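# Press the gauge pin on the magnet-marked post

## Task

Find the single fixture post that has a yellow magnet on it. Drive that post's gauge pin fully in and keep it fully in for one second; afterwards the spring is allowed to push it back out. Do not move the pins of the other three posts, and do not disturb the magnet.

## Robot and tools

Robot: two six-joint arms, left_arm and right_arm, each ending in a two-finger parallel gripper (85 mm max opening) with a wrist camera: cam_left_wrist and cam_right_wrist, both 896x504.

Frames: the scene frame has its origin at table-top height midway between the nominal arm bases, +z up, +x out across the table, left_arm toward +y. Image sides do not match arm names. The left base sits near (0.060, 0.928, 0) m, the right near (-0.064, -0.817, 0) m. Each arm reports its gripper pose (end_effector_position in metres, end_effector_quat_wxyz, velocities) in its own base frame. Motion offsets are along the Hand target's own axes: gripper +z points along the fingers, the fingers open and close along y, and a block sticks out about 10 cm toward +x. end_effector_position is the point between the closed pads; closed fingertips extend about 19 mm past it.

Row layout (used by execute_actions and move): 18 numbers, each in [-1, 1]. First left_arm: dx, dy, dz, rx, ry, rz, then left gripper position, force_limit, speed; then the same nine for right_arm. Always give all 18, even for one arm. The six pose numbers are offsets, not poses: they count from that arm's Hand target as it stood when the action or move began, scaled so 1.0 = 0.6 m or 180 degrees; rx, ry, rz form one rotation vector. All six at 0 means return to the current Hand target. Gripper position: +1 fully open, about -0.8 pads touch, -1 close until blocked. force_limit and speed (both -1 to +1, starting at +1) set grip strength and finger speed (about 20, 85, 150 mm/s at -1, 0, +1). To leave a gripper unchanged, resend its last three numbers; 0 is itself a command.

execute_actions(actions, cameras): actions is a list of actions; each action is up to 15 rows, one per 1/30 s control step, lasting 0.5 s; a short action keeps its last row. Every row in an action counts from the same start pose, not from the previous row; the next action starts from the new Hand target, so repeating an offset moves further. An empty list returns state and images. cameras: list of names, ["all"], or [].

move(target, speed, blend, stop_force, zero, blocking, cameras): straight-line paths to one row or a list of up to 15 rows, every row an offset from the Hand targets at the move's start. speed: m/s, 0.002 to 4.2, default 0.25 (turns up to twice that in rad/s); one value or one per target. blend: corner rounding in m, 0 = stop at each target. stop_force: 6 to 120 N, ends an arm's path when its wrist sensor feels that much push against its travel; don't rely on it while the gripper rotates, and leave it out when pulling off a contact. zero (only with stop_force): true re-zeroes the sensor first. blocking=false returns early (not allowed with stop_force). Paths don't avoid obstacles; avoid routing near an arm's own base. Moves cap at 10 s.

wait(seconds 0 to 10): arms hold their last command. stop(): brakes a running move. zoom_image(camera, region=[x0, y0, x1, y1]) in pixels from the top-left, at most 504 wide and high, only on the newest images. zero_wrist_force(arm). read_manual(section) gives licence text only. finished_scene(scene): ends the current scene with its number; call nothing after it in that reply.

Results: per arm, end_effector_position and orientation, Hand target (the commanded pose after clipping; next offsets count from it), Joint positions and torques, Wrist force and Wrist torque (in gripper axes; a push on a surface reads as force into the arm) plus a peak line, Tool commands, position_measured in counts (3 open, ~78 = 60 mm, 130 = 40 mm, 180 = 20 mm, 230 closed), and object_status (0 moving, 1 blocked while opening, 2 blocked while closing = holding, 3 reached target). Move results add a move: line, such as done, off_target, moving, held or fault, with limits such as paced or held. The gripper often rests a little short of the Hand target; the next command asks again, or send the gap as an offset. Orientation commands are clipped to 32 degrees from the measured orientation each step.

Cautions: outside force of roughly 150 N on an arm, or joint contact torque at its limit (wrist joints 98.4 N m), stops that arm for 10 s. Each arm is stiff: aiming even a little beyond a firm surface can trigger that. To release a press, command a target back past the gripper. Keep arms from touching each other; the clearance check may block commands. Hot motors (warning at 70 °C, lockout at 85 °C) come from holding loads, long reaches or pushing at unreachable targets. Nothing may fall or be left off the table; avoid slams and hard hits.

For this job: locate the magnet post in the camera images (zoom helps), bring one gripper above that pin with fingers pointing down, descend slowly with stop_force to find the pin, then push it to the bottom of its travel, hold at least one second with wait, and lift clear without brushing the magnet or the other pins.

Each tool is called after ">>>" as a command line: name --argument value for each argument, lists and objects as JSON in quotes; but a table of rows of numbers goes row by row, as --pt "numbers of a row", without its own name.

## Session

>>> execute_actions --actions '[]'

Scene clock: 0.00 s.
left_arm: end_effector_position=(+1.6020, +0.5513, +0.3701) position_measured=3 object_status=3 end_effector_quat_wxyz=(-0.049, +0.940, +0.190, +0.279) | right_arm: end_effector_position=(+0.4481, +0.4679, +0.3319) position_measured=3 object_status=3 end_effector_quat_wxyz=(-0.272, +0.502, +0.649, +0.503)
Joint positions: left_arm=[0.193 -0.686 0.985 -2.439 -1.472 -3.319] | right_arm=[4.007 -1.969 -2.772 1.193 2.076 2.519]
Joint velocities: within noise
Joint torques (N m): no reading
Motor temperatures (°C): left_arm=[24 35 26 38 34 34] | right_arm=[28 35 36 37 34 38]
Wrist force (N): no reading
Wrist torque (N m): no reading
Wrist force, peak (N): no reading
Hand target: left_arm +1.6020, +0.5513, +0.3701; -0.049, +0.940, +0.190, +0.279 | right_arm +0.4481, +0.4679, +0.3319; -0.272, +0.502, +0.649, +0.503
Tool commands: left_gripper/position=+1.0 left_gripper/force_limit=+1.0 left_gripper/speed=+1.0 right_gripper/position=+1.0 right_gripper/force_limit=+1.0 right_gripper/speed=+1.0
camera_calibration:
cam_left_wrist: T_world_to_cam=[[0.359759, -0.933045, -0.000644322, -0.0546982], [-0.905937, -0.349141, -0.239538, 1.75183], [0.223274, 0.0867594, -0.970887, 0.0836019], [0, 0, 0, 1]] pos_world=[1.58806, 0.553346, 0.500761]
cam_right_wrist: T_world_to_cam=[[0.936397, -0.0141338, 0.350658, -0.517198], [0.256442, -0.654562, -0.711187, 0.443258], [0.239579, 0.755877, -0.609305, -0.132345], [0, 0, 0, 1]] pos_world=[0.40234, 0.382866, 0.41596]

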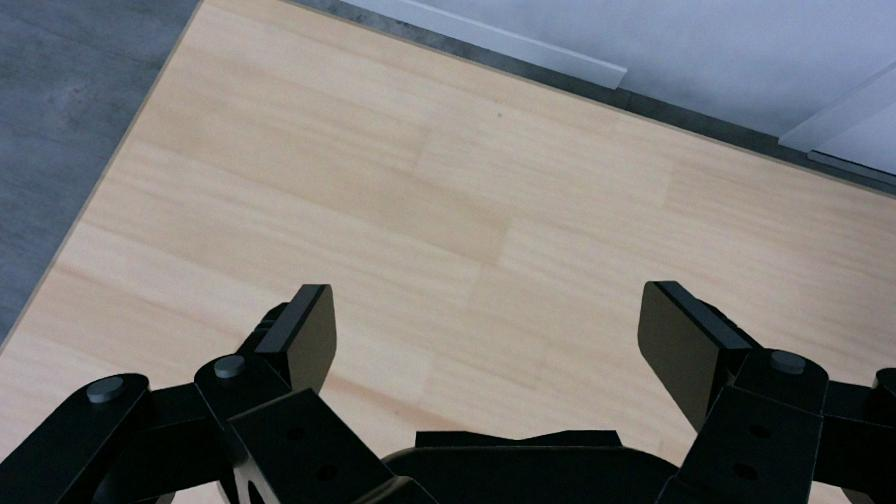

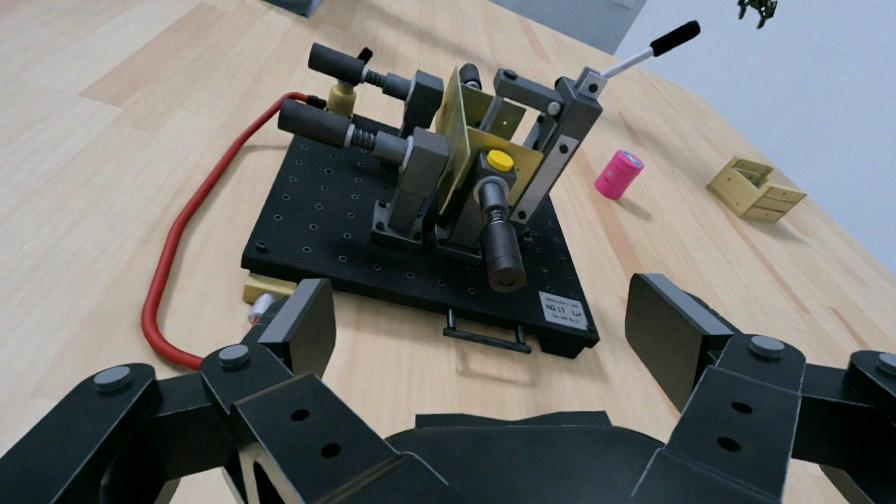

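>>> zoom_image --camera "cam_right_wrist" --region '[230, 130, 620, 370]'

>>> zoom_image --camera "cam_right_wrist" --region '[430, 130, 580, 310]'

Scaled by 1.292 from the camera's 896x504 image, which has a finer 1280x720 frame.

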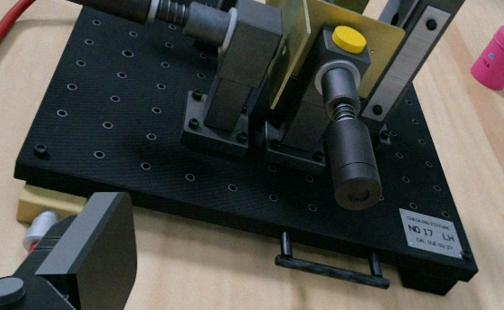

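Scaled by 2.800 from the camera's 896x504 image, which has a finer 1280x720 frame.

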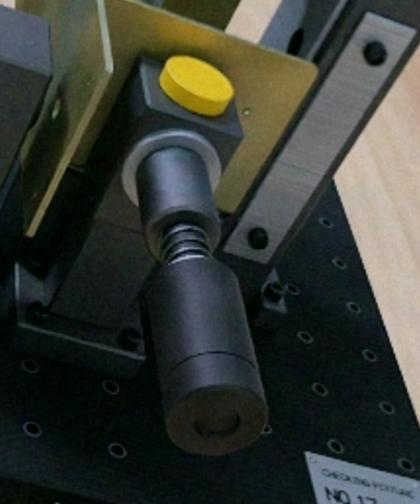

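>>> move --target '[0,0,0,0,0,0,1,1,1,-0.1928,0.0595,0.3912,0.1165,-0.3704,0.0623,-0.8,-1,0.3]' --speed 0.55 --cameras '["cam_right_wrist"]'

Scene clock: 7.23 s.
left_arm: end_effector_position=(+1.6020, +0.5513, +0.3701) position_measured=3 object_status=3 end_effector_quat_wxyz=(-0.049, +0.940, +0.190, +0.279) | right_arm: end_effector_position=(+0.5570, +0.6410, +0.1648) position_measured=229 object_status=3 end_effector_quat_wxyz=(+0.000, +0.697, +0.718, +0.000)
Joint positions: left_arm=[0.193 -0.686 0.985 -2.439 -1.472 -3.319] | right_arm=[4.236 -1.82 -2.221 -0.673 1.571 2.635]
Joint torques (N m): left_arm=[1.09 -275.92 -104.43 -11.67 0.49 -0.54] | right_arm=[22.92 91.56 90.33 4.4 -4.33 4.88]
Wrist force (N): left_arm=[0.3 -0.1 -0.4] | right_arm=[-1.7 2.5 0.4]
Wrist torque (N m): left_arm=[-0.02 -0.05 0.00] | right_arm=[1.41 0.56 -0.81]
Wrist force, peak (N): left_arm=[0.6 -0.5 -0.3] | right_arm=[1.1 3.3 2.3]
Hand target: left_arm +1.6020, +0.5513, +0.3701; -0.049, +0.940, +0.190, +0.279 | right_arm +0.5570, +0.6410, +0.1648; +0.000, +0.697, +0.718, +0.000
Off the commanded pose: left_arm 0.000 m, 0 deg | right_arm 0.000 m, 0 deg.
move: done
camera_calibration:
cam_right_wrist: T_world_to_cam=[[0.999967, -0.000311964, -0.0081163, -0.543164], [0.00230868, -0.947129, 0.320845, 0.568721], [-0.00778727, -0.320853, -0.947097, 0.49259], [0, 0, 0, 1]] pos_world=[0.545669, 0.696532, 0.279651]
Images, in order (width x height): cam_right_wrist 896x504.

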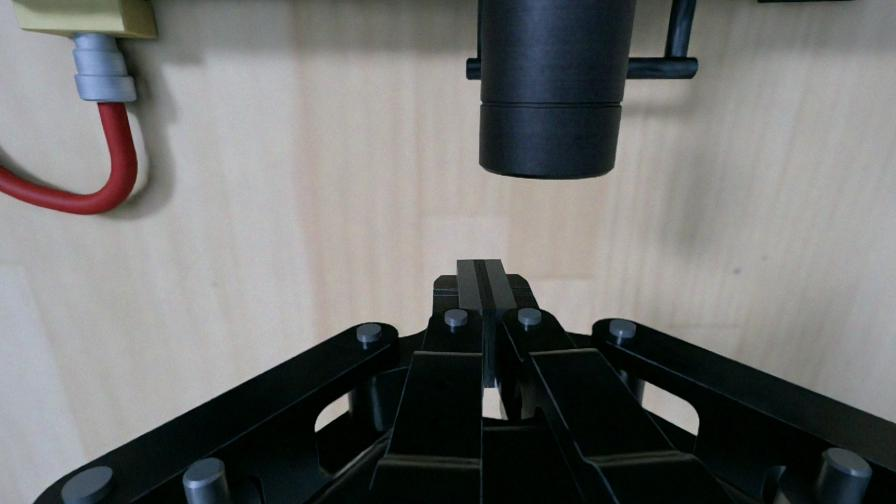

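>>> move --pt "0 0 0 0 0 0 1 1 1 0.015 0.0292 0 0 0 0 -0.8 -1 0.3" --pt "0 0 0 0 0 0 1 1 1 0.0567 0.0292 0 0 0 0 -0.8 -1 0.3" --pt "0 0 0 0 0 0 1 1 1 0.0967 0.0292 0 0 0 0 -0.8 -1 0.3" --speed '[0.1,0.06,0.01]' --stop_force 38 --cameras '["cam_right_wrist"]'

Scene clock: 11.50 s.
left_arm: end_effector_position=(+1.6020, +0.5513, +0.3701) position_measured=3 object_status=3 end_effector_quat_wxyz=(-0.049, +0.940, +0.190, +0.279) | right_arm: end_effector_position=(+0.5731, +0.6907, +0.1647) position_measured=229 object_status=3 end_effector_quat_wxyz=(+0.000, +0.697, +0.718, -0.001)
Joint positions: left_arm=[0.193 -0.686 0.985 -2.439 -1.472 -3.319] | right_arm=[4.246 -1.864 -2.154 -0.696 1.571 2.645]
Joint torques (N m): left_arm=[-2.04 -275.94 -102.92 -11.27 1.1 -0.86] | right_arm=[-1.48 151.4 88.09 25.3 7.73 -7.44]
Wrist force (N): left_arm=[0.2 -0.1 0.0] | right_arm=[-33.9 4.9 8.3]
Wrist torque (N m): left_arm=[-0.02 -0.04 0.00] | right_arm=[1.36 0.75 -0.57]
Wrist force, peak (N): left_arm=[0.6 -0.2 -0.3] | right_arm=[-63.0 3.9 -13.0]
Hand target: left_arm +1.6020, +0.5513, +0.3701; -0.049, +0.940, +0.190, +0.279 | right_arm +0.5731, +0.6907, +0.1647; +0.000, +0.697, +0.718, -0.001 (not the last commanded pose)
Off the commanded pose: left_arm 0.000 m, 0 deg | right_arm 0.009 m, 0 deg.
move: contact (right_arm); path passed 2 of 3 targets
camera_calibration:
cam_right_wrist: T_world_to_cam=[[0.999966, -0.000346553, -0.00821178, -0.559195], [0.00230804, -0.947069, 0.321023, 0.615788], [-0.00788837, -0.321031, -0.947036, 0.508773], [0, 0, 0, 1]] pos_world=[0.561769, 0.746332, 0.279552]
Images, in order (width x height): cam_right_wrist 896x504.

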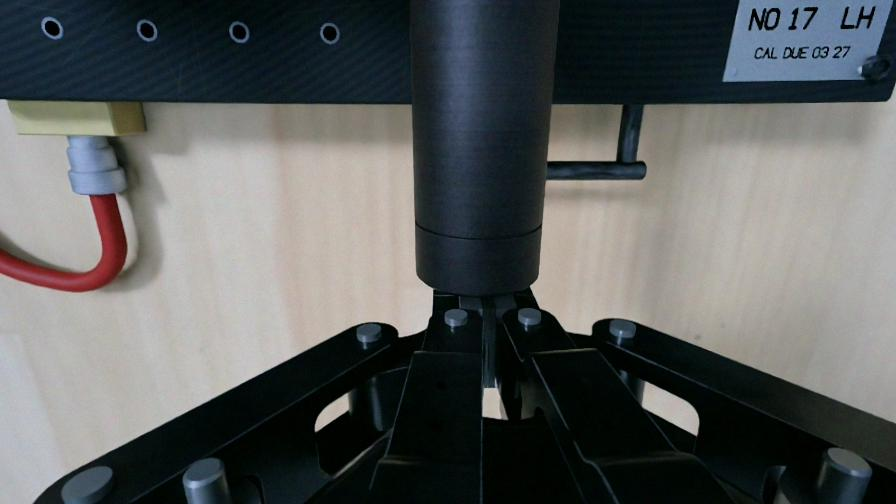

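>>> execute_actions --actions '[[[0,0,0,0,0,0,1,1,1,0.0004,0,0,0,0,0,-0.8,-1,0.3]]]' --cameras '[]'

>>> wait --seconds 0.9

Scene clock: 12.47 s.
left_arm: end_effector_position=(+1.6020, +0.5513, +0.3701) position_measured=3 object_status=3 end_effector_quat_wxyz=(-0.049, +0.940, +0.190, +0.279) | right_arm: end_effector_position=(+0.5731, +0.6909, +0.1647) position_measured=229 object_status=3 end_effector_quat_wxyz=(+0.000, +0.697, +0.718, -0.001)
Joint positions: left_arm=[0.193 -0.686 0.985 -2.439 -1.472 -3.319] | right_arm=[4.246 -1.864 -2.153 -0.696 1.571 2.645]
Joint torques (N m): left_arm=[0.18 -278.26 -104.24 -11.75 0.02 -0.9] | right_arm=[47.09 108.35 132.43 18.8 7.35 4.98]
Wrist force (N): left_arm=[0.2 -0.3 -0.2] | right_arm=[-48.6 -1.6 5.9]
Wrist torque (N m): left_arm=[-0.05 -0.03 -0.01] | right_arm=[1.27 0.88 -0.57]
Wrist force, peak (N): left_arm=[0.4 -0.3 -0.2] | right_arm=[-48.6 -1.6 5.9]
Hand target: left_arm +1.6020, +0.5513, +0.3701; -0.049, +0.940, +0.190, +0.279 | right_arm +0.5731, +0.6909, +0.1647; +0.000, +0.697, +0.718, -0.001
Off the commanded pose: left_arm 0.000 m, 0 deg | right_arm 0.000 m, 0 deg.
Step readings (end_effector_position of left_arm | right_arm):
0: (+1.6020, +0.5513, +0.3701) | (+0.5731, +0.6907, +0.1647)
1: (+1.6020, +0.5513, +0.3701) | (+0.5731, +0.6907, +0.1647)
2: (+1.6020, +0.5513, +0.3701) | (+0.5731, +0.6907, +0.1647)
4: (+1.6020, +0.5513, +0.3701) | (+0.5731, +0.6907, +0.1647)
8: (+1.6020, +0.5513, +0.3701) | (+0.5731, +0.6908, +0.1647)
15: (+1.6020, +0.5513, +0.3701) | (+0.5731, +0.6908, +0.1647)
No camera images: "cameras" was empty.

Scene clock: 13.37 s.
left_arm: end_effector_position=(+1.6020, +0.5513, +0.3701) position_measured=3 object_status=3 end_effector_quat_wxyz=(-0.049, +0.940, +0.190, +0.279) | right_arm: end_effector_position=(+0.5731, +0.6909, +0.1647) position_measured=229 object_status=3 end_effector_quat_wxyz=(+0.000, +0.697, +0.718, -0.001)
Joint positions: left_arm=[0.193 -0.686 0.985 -2.439 -1.472 -3.319] | right_arm=[4.246 -1.864 -2.153 -0.696 1.571 2.645]
Joint torques (N m): left_arm=[0.02 -275.22 -103.73 -11.72 1.18 -0.49] | right_arm=[58.08 109.65 136.29 22.72 6.17 4.74]
Wrist force (N): left_arm=[0.5 0.0 -0.1] | right_arm=[-59.2 1.0 -0.2]
Wrist torque (N m): left_arm=[0.00 -0.09 0.00] | right_arm=[1.31 1.00 -0.51]
Wrist force, peak (N): left_arm=[0.6 -0.3 -0.3] | right_arm=[-59.2 0.6 0.0]
Hand target: left_arm +1.6020, +0.5513, +0.3701; -0.049, +0.940, +0.190, +0.279 | right_arm +0.5731, +0.6909, +0.1647; +0.000, +0.697, +0.718, -0.001
Tool commands: left_gripper/position=+1.0 left_gripper/force_limit=+1.0 left_gripper/speed=+1.0 right_gripper/position=-0.8 right_gripper/force_limit=-1.0 right_gripper/speed=+0.3
Off the commanded pose: left_arm 0.000 m, 0 deg | right_arm 0.000 m, 0 deg.
wait: 0.90 s; at rest by 0.17 s

>>> move --target '[0,0,0,0,0,0,1,1,1,-0.055,0,0,0,0,0,-0.8,-1,0.3]' --speed 0.12

>>> finished_scene --scene 2

Scene clock: 14.47 s.
left_arm: end_effector_position=(+1.6020, +0.5513, +0.3701) position_measured=3 object_status=3 end_effector_quat_wxyz=(-0.049, +0.940, +0.190, +0.279) | right_arm: end_effector_position=(+0.5740, +0.6581, +0.1648) position_measured=229 object_status=3 end_effector_quat_wxyz=(+0.000, +0.697, +0.718, -0.001)
Joint positions: left_arm=[0.193 -0.686 0.985 -2.439 -1.472 -3.319] | right_arm=[4.227 -1.842 -2.187 -0.684 1.571 2.627]
Joint torques (N m): left_arm=[-0.65 -271.33 -104.03 -11.62 0.91 -0.6] | right_arm=[-25.77 137.44 59.3 15.15 -0.36 -7.62]
Wrist force (N): left_arm=[0.2 -0.1 -0.1] | right_arm=[0.1 1.8 1.8]
Wrist torque (N m): left_arm=[-0.01 -0.04 0.00] | right_arm=[1.26 0.23 -0.43]
Wrist force, peak (N): left_arm=[0.3 -0.5 -0.2] | right_arm=[-60.0 0.9 -0.5]
Hand target: left_arm +1.6020, +0.5513, +0.3701; -0.049, +0.940, +0.190, +0.279 | right_arm +0.5740, +0.6580, +0.1648; +0.000, +0.697, +0.718, -0.001
Off the commanded pose: left_arm 0.000 m, 0 deg | right_arm 0.000 m, 0 deg.
move: done

The scene is finished: the task was done.


## Next scene

The same job, from a new start.

>>> execute_actions --actions '[]'

Scene clock: 0.00 s.
left_arm: end_effector_position=(+0.3071, -0.4220, +0.1602) position_measured=3 object_status=3 end_effector_quat_wxyz=(+0.066, +0.956, -0.074, +0.275) | right_arm: end_effector_position=(+0.4900, -0.3027, +0.2369) position_measured=3 object_status=3 end_effector_quat_wxyz=(+0.548, -0.467, -0.511, -0.471)
Joint positions: left_arm=[-1.763 -1.739 2.857 -2.766 -1.003 1.555] | right_arm=[2.511 -2.074 -2.06 -2.212 2.389 -0.015]
Joint velocities: within noise
Joint torques (N m): no reading
Motor temperatures (°C): left_arm=[24 35 26 38 34 33] | right_arm=[28 35 35 36 33 38]
Wrist force (N): no reading
Wrist torque (N m): no reading
Wrist force, peak (N): no reading
Hand target: left_arm +0.3071, -0.4220, +0.1602; +0.066, +0.956, -0.074, +0.275 | right_arm +0.4900, -0.3027, +0.2369; +0.548, -0.467, -0.511, -0.471
Tool commands: left_gripper/position=+1.0 left_gripper/force_limit=+1.0 left_gripper/speed=+1.0 right_gripper/position=+1.0 right_gripper/force_limit=+1.0 right_gripper/speed=+1.0
camera_calibration:
cam_left_wrist: T_world_to_cam=[[-0.204299, -0.976285, 0.0716159, -0.353754], [-0.955218, 0.182823, -0.232669, 0.427195], [0.214058, -0.115943, -0.969916, 0.170568], [0, 0, 0, 1]] pos_world=[0.299281, -0.40369, 0.290166]
cam_right_wrist: T_world_to_cam=[[0.98966, 0.130322, -0.059914, -0.419077], [-0.0206188, -0.284112, -0.958569, 0.167032], [-0.141945, 0.949893, -0.278487, 0.549542], [0, 0, 0, 1]] pos_world=[0.496192, -0.419935, 0.288044]

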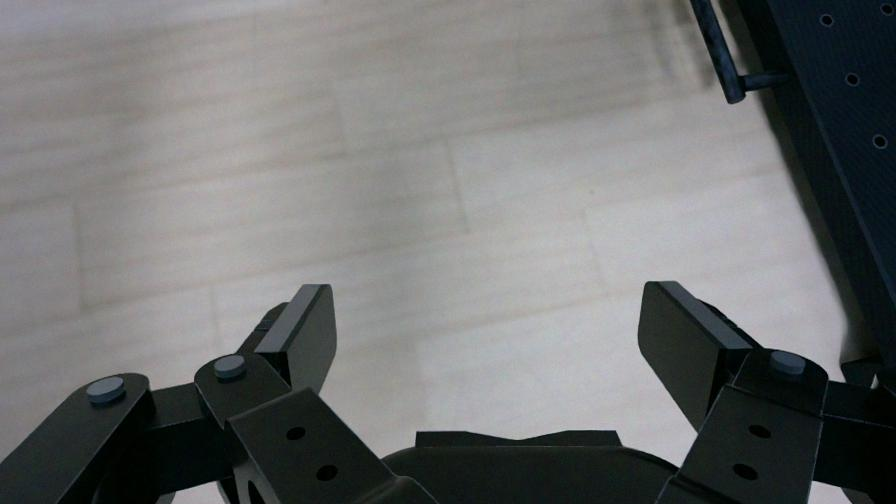

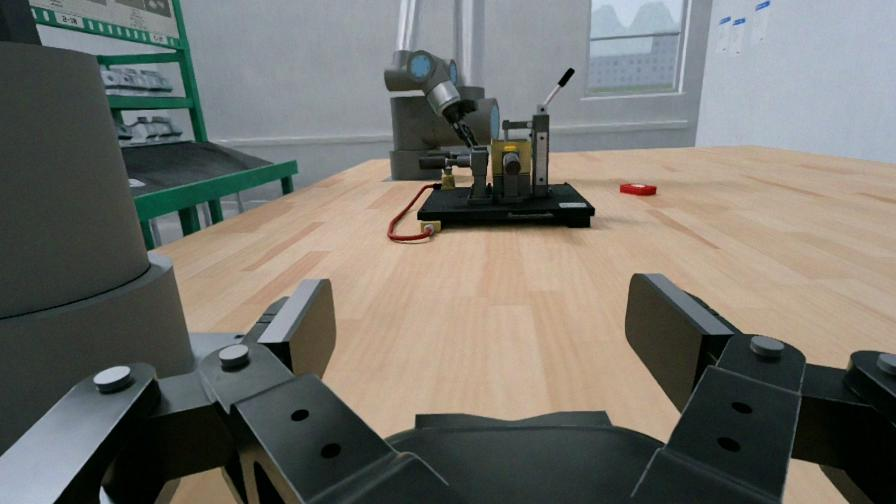

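>>> zoom_image --camera "cam_right_wrist" --region '[370, 60, 610, 250]'

Scaled by 2.100 from the camera's 896x504 image, which has a finer 1280x720 frame.

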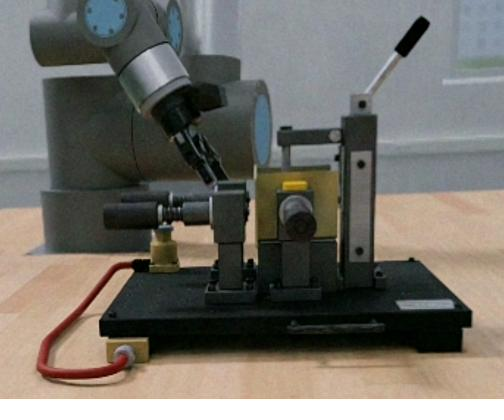

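>>> move --target '[0,0,0,0,0,0,1,1,1,0.1168,0.1217,0.982,-0.0402,-0.1794,0,-0.8,-1,0.3]' --speed 0.6 --cameras '["cam_right_wrist"]'

>>> zoom_image --camera "cam_right_wrist" --region '[330, 60, 600, 230]'

Scene clock: 5.50 s.
left_arm: end_effector_position=(+0.3071, -0.4220, +0.1602) position_measured=3 object_status=3 end_effector_quat_wxyz=(+0.066, +0.956, -0.074, +0.275) | right_arm: end_effector_position=(+0.4940, +0.2878, +0.3298) position_measured=229 object_status=3 end_effector_quat_wxyz=(-0.354, +0.612, +0.613, +0.353)
Joint positions: left_arm=[-1.763 -1.739 2.857 -2.766 -1.003 1.555] | right_arm=[3.553 -1.661 -2.712 0.264 2.489 2.287]
Joint torques (N m): left_arm=[1.88 -13.57 -57.08 -9.91 3.66 -0.32] | right_arm=[19.5 33.34 30.59 15.63 -0.26 6.06]
Wrist force (N): left_arm=[0.0 0.1 -0.3] | right_arm=[0.1 0.6 1.7]
Wrist torque (N m): left_arm=[0.01 0.01 0.00] | right_arm=[0.63 0.14 -0.36]
Wrist force, peak (N): left_arm=[0.3 0.3 -0.4] | right_arm=[1.8 2.6 5.5]
Hand target: left_arm +0.3071, -0.4220, +0.1602; +0.066, +0.956, -0.074, +0.275 | right_arm +0.4940, +0.2878, +0.3298; -0.354, +0.612, +0.613, +0.353
Off the commanded pose: left_arm 0.000 m, 0 deg | right_arm 0.000 m, 0 deg.
move: done
camera_calibration:
cam_right_wrist: T_world_to_cam=[[0.99951, -0.00738928, -0.0304261, -0.469359], [-0.0256438, -0.750757, -0.66008, 0.462339], [-0.0179651, 0.660537, -0.750578, 0.19288], [0, 0, 0, 1]] pos_world=[0.48445, 0.216232, 0.435672]
Images, in order (width x height): cam_right_wrist 896x504.

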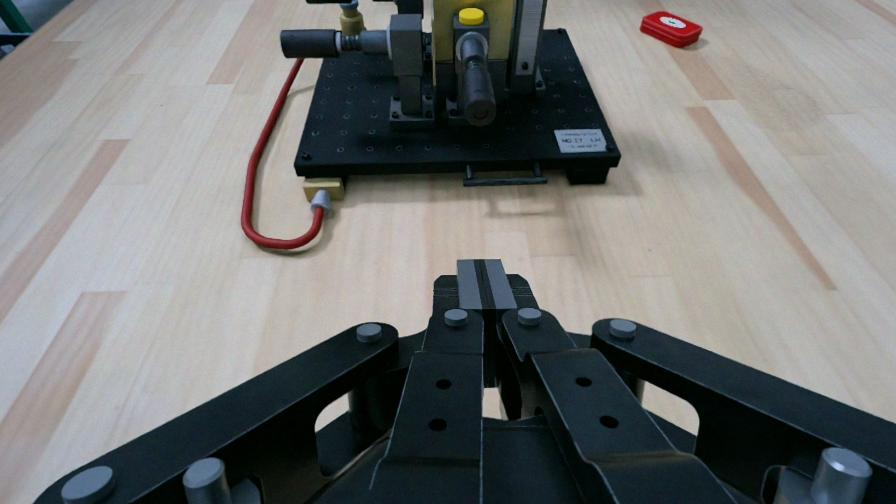

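Scaled by 1.867 from the camera's 896x504 image, which has a finer 1280x720 frame.

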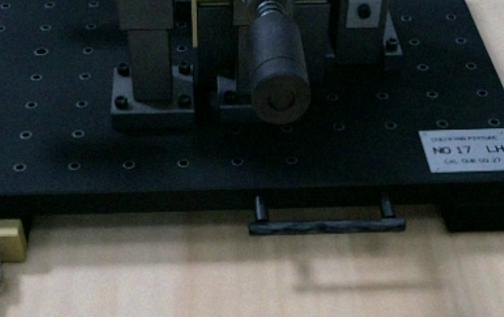

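>>> move --target '[0,0,0,0,0,0,1,1,1,0.0315,0.0567,0.6038,0,-0.3333,0,-0.8,-1,0.3]' --speed 0.55 --cameras '["cam_right_wrist"]'

Scene clock: 8.27 s.
left_arm: end_effector_position=(+0.3071, -0.4220, +0.1602) position_measured=3 object_status=3 end_effector_quat_wxyz=(+0.066, +0.956, -0.074, +0.275) | right_arm: end_effector_position=(+0.5276, +0.6110, +0.1651) position_measured=229 object_status=3 end_effector_quat_wxyz=(+0.000, +0.707, +0.707, +0.000)
Joint positions: left_arm=[-1.763 -1.739 2.857 -2.766 -1.003 1.555] | right_arm=[4.251 -1.779 -2.278 -0.655 1.571 2.68]
Joint torques (N m): left_arm=[-2.32 -10.62 -55.41 -10.33 3.03 -1.06] | right_arm=[17.33 77.07 81.29 4.29 -3.43 6.3]
Wrist force (N): left_arm=[-0.2 -0.2 0.1] | right_arm=[-0.7 2.5 1.4]
Wrist torque (N m): left_arm=[-0.04 0.05 0.00] | right_arm=[1.55 0.09 -0.68]
Wrist force, peak (N): left_arm=[0.4 0.1 -0.4] | right_arm=[5.0 3.0 3.0]
Hand target: left_arm +0.3071, -0.4220, +0.1602; +0.066, +0.956, -0.074, +0.275 | right_arm +0.5276, +0.6111, +0.1651; +0.000, +0.707, +0.707, +0.000
Off the commanded pose: left_arm 0.000 m, 0 deg | right_arm 0.000 m, 0 deg.
move: done
camera_calibration:
cam_right_wrist: T_world_to_cam=[[0.999543, -0.0291442, -0.0080796, -0.496021], [-0.0250302, -0.947128, 0.319878, 0.554943], [-0.016975, -0.319529, -0.947424, 0.487183], [0, 0, 0, 1]] pos_world=[0.517954, 0.666815, 0.280047]
Images, in order (width x height): cam_right_wrist 896x504.

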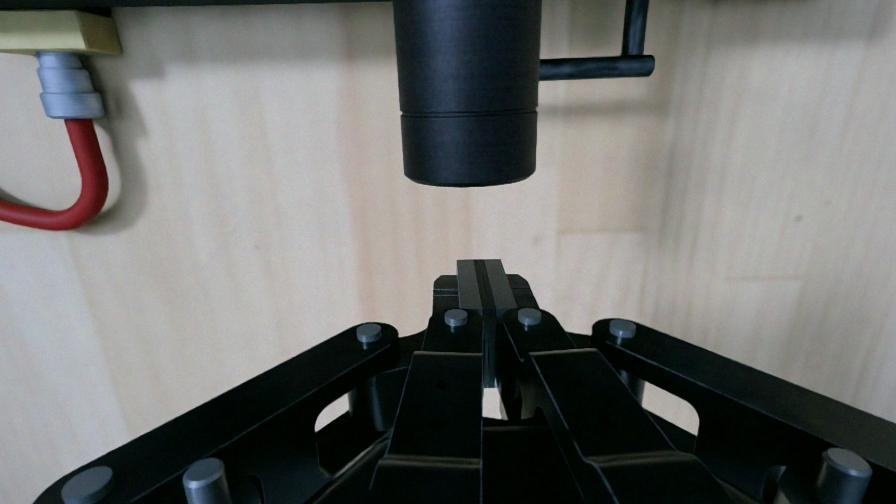

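>>> move --pt "0 0 0 0 0 0 1 1 1 0.025 -0.0045 0 0 0 0 -0.8 -1 0.3" --pt "0 0 0 0 0 0 1 1 1 0.0667 -0.005 0 0 0 0 -0.8 -1 0.3" --pt "0 0 0 0 0 0 1 1 1 0.1033 -0.0055 0 0 0 0 -0.8 -1 0.3" --speed '[0.1,0.07,0.01]' --stop_force 38

>>> execute_actions --actions '[[[0,0,0,0,0,0,1,1,1,0.0004,0,0,0,0,0,-0.8,-1,0.3]]]' --cameras '["cam_right_wrist"]'

Scene clock: 11.33 s.
left_arm: end_effector_position=(+0.3071, -0.4220, +0.1602) position_measured=3 object_status=3 end_effector_quat_wxyz=(+0.066, +0.956, -0.074, +0.275) | right_arm: end_effector_position=(+0.5245, +0.6588, +0.1651) position_measured=229 object_status=3 end_effector_quat_wxyz=(+0.000, +0.707, +0.707, +0.000)
Joint positions: left_arm=[-1.763 -1.739 2.857 -2.766 -1.003 1.555] | right_arm=[4.281 -1.813 -2.23 -0.669 1.571 2.709]
Joint torques (N m): left_arm=[3.71 -11.32 -53.5 -9.56 2.84 -1.33] | right_arm=[-1.59 137.16 84.62 23.3 9.36 -7.49]
Wrist force (N): left_arm=[-0.1 0.1 -0.2] | right_arm=[-30.0 5.6 9.8]
Wrist torque (N m): left_arm=[0.01 0.03 0.00] | right_arm=[1.54 0.46 -0.73]
Wrist force, peak (N): left_arm=[0.5 0.1 -0.3] | right_arm=[-57.2 2.9 -9.5]
Hand target: left_arm +0.3071, -0.4220, +0.1602; +0.066, +0.956, -0.074, +0.275 | right_arm +0.5245, +0.6588, +0.1651; +0.000, +0.707, +0.707, +0.000 (not the last commanded pose)
Off the commanded pose: left_arm 0.000 m, 0 deg | right_arm 0.014 m, 0 deg.
move: contact (right_arm); path passed 2 of 3 targets

Scene clock: 12.03 s.
left_arm: end_effector_position=(+0.3071, -0.4220, +0.1602) position_measured=3 object_status=3 end_effector_quat_wxyz=(+0.066, +0.956, -0.074, +0.275) | right_arm: end_effector_position=(+0.5245, +0.6589, +0.1651) position_measured=229 object_status=3 end_effector_quat_wxyz=(+0.000, +0.707, +0.707, +0.000)
Joint positions: left_arm=[-1.763 -1.739 2.857 -2.766 -1.003 1.555] | right_arm=[4.281 -1.813 -2.23 -0.67 1.571 2.709]
Joint torques (N m): left_arm=[1.04 -11.47 -57.46 -9.79 2.87 -1.55] | right_arm=[40.4 96.1 123.75 18.73 8.6 4.43]
Wrist force (N): left_arm=[0.0 0.0 -0.1] | right_arm=[-47.4 -0.9 3.0]
Wrist torque (N m): left_arm=[-0.01 0.00 0.00] | right_arm=[1.53 0.62 -0.90]
Wrist force, peak (N): left_arm=[-0.1 0.1 -0.5] | right_arm=[-47.4 -0.9 3.0]
Hand target: left_arm +0.3071, -0.4220, +0.1602; +0.066, +0.956, -0.074, +0.275 | right_arm +0.5245, +0.6590, +0.1651; +0.000, +0.707, +0.707, +0.000
Off the commanded pose: left_arm 0.000 m, 0 deg | right_arm 0.000 m, 0 deg.
Step readings (end_effector_position of left_arm | right_arm):
0: (+0.3071, -0.4220, +0.1602) | (+0.5245, +0.6588, +0.1651)
1: (+0.3071, -0.4220, +0.1602) | (+0.5245, +0.6588, +0.1651)
2: (+0.3071, -0.4220, +0.1602) | (+0.5245, +0.6588, +0.1651)
4: (+0.3071, -0.4220, +0.1602) | (+0.5245, +0.6588, +0.1651)
8: (+0.3071, -0.4220, +0.1602) | (+0.5245, +0.6588, +0.1651)
15: (+0.3071, -0.4220, +0.1602) | (+0.5245, +0.6589, +0.1651)
camera_calibration:
cam_right_wrist: T_world_to_cam=[[0.999541, -0.0291789, -0.00816504, -0.491377], [-0.0250304, -0.947026, 0.32018, 0.600104], [-0.017075, -0.319828, -0.947322, 0.502577], [0, 0, 0, 1]] pos_world=[0.514754, 0.714715, 0.279948]
Images, in order (width x height): cam_right_wrist 896x504.

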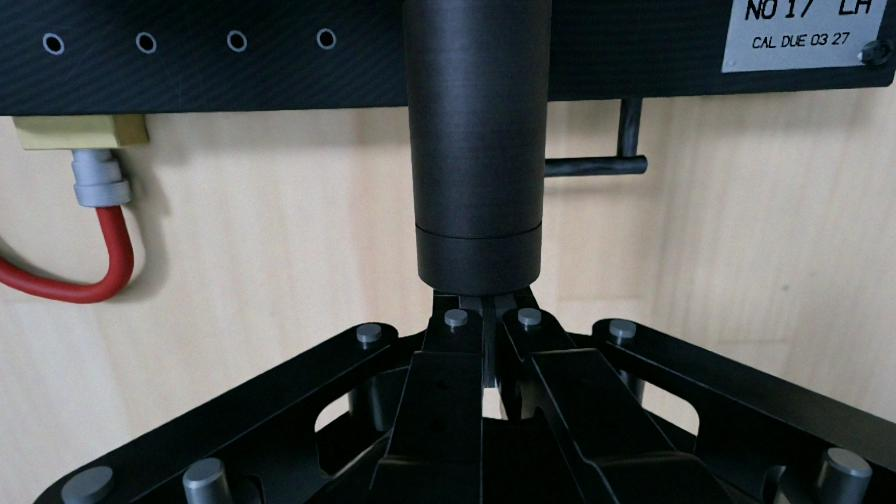

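>>> wait --seconds 1.0

>>> move --target '[0,0,0,0,0,0,1,1,1,-0.055,0,0,0,0,0,-0.8,-1,0.3]' --speed 0.12

>>> finished_scene --scene 3

Scene clock: 13.23 s.
left_arm: end_effector_position=(+0.3071, -0.4220, +0.1602) position_measured=3 object_status=3 end_effector_quat_wxyz=(+0.066, +0.956, -0.074, +0.275) | right_arm: end_effector_position=(+0.5245, +0.6590, +0.1651) position_measured=229 object_status=3 end_effector_quat_wxyz=(+0.000, +0.707, +0.707, +0.000)
Joint positions: left_arm=[-1.763 -1.739 2.857 -2.766 -1.003 1.555] | right_arm=[4.281 -1.813 -2.23 -0.67 1.571 2.709]
Joint torques (N m): left_arm=[1.83 -12.91 -56.48 -9.9 3.2 -1.2] | right_arm=[51.51 86.62 127.65 25.28 6.98 5.86]
Wrist force (N): left_arm=[0.1 0.1 -0.2] | right_arm=[-57.2 0.3 -3.2]
Wrist torque (N m): left_arm=[0.01 -0.03 0.00] | right_arm=[1.57 0.77 -0.94]
Wrist force, peak (N): left_arm=[0.2 -0.1 -0.5] | right_arm=[-57.2 0.3 -3.2]
Hand target: left_arm +0.3071, -0.4220, +0.1602; +0.066, +0.956, -0.074, +0.275 | right_arm +0.5245, +0.6590, +0.1651; +0.000, +0.707, +0.707, +0.000
Tool commands: left_gripper/position=+1.0 left_gripper/force_limit=+1.0 left_gripper/speed=+1.0 right_gripper/position=-0.8 right_gripper/force_limit=-1.0 right_gripper/speed=+0.3
Off the commanded pose: left_arm 0.000 m, 0 deg | right_arm 0.000 m, 0 deg.
wait: 1.00 s; at rest from the start

Scene clock: 14.10 s.
left_arm: end_effector_position=(+0.3071, -0.4220, +0.1602) position_measured=3 object_status=3 end_effector_quat_wxyz=(+0.066, +0.956, -0.074, +0.275) | right_arm: end_effector_position=(+0.5245, +0.6262, +0.1651) position_measured=229 object_status=3 end_effector_quat_wxyz=(+0.000, +0.707, +0.707, +0.000)
Joint positions: left_arm=[-1.763 -1.739 2.857 -2.766 -1.003 1.555] | right_arm=[4.264 -1.789 -2.265 -0.659 1.571 2.692]
Joint torques (N m): left_arm=[-2.37 -12.68 -57.76 -9.54 3.12 -0.96] | right_arm=[-14.18 124.36 57.19 14.46 0.99 -7.52]
Wrist force (N): left_arm=[-0.1 0.0 -0.1] | right_arm=[-1.9 1.5 1.9]
Wrist torque (N m): left_arm=[0.01 0.02 0.00] | right_arm=[1.40 0.34 -0.24]
Wrist force, peak (N): left_arm=[0.4 -0.1 0.0] | right_arm=[-57.1 0.3 -3.8]
Hand target: left_arm +0.3071, -0.4220, +0.1602; +0.066, +0.956, -0.074, +0.275 | right_arm +0.5245, +0.6260, +0.1651; +0.000, +0.707, +0.707, +0.000
Off the commanded pose: left_arm 0.000 m, 0 deg | right_arm 0.000 m, 0 deg.
move: done

The scene is finished: the task was done.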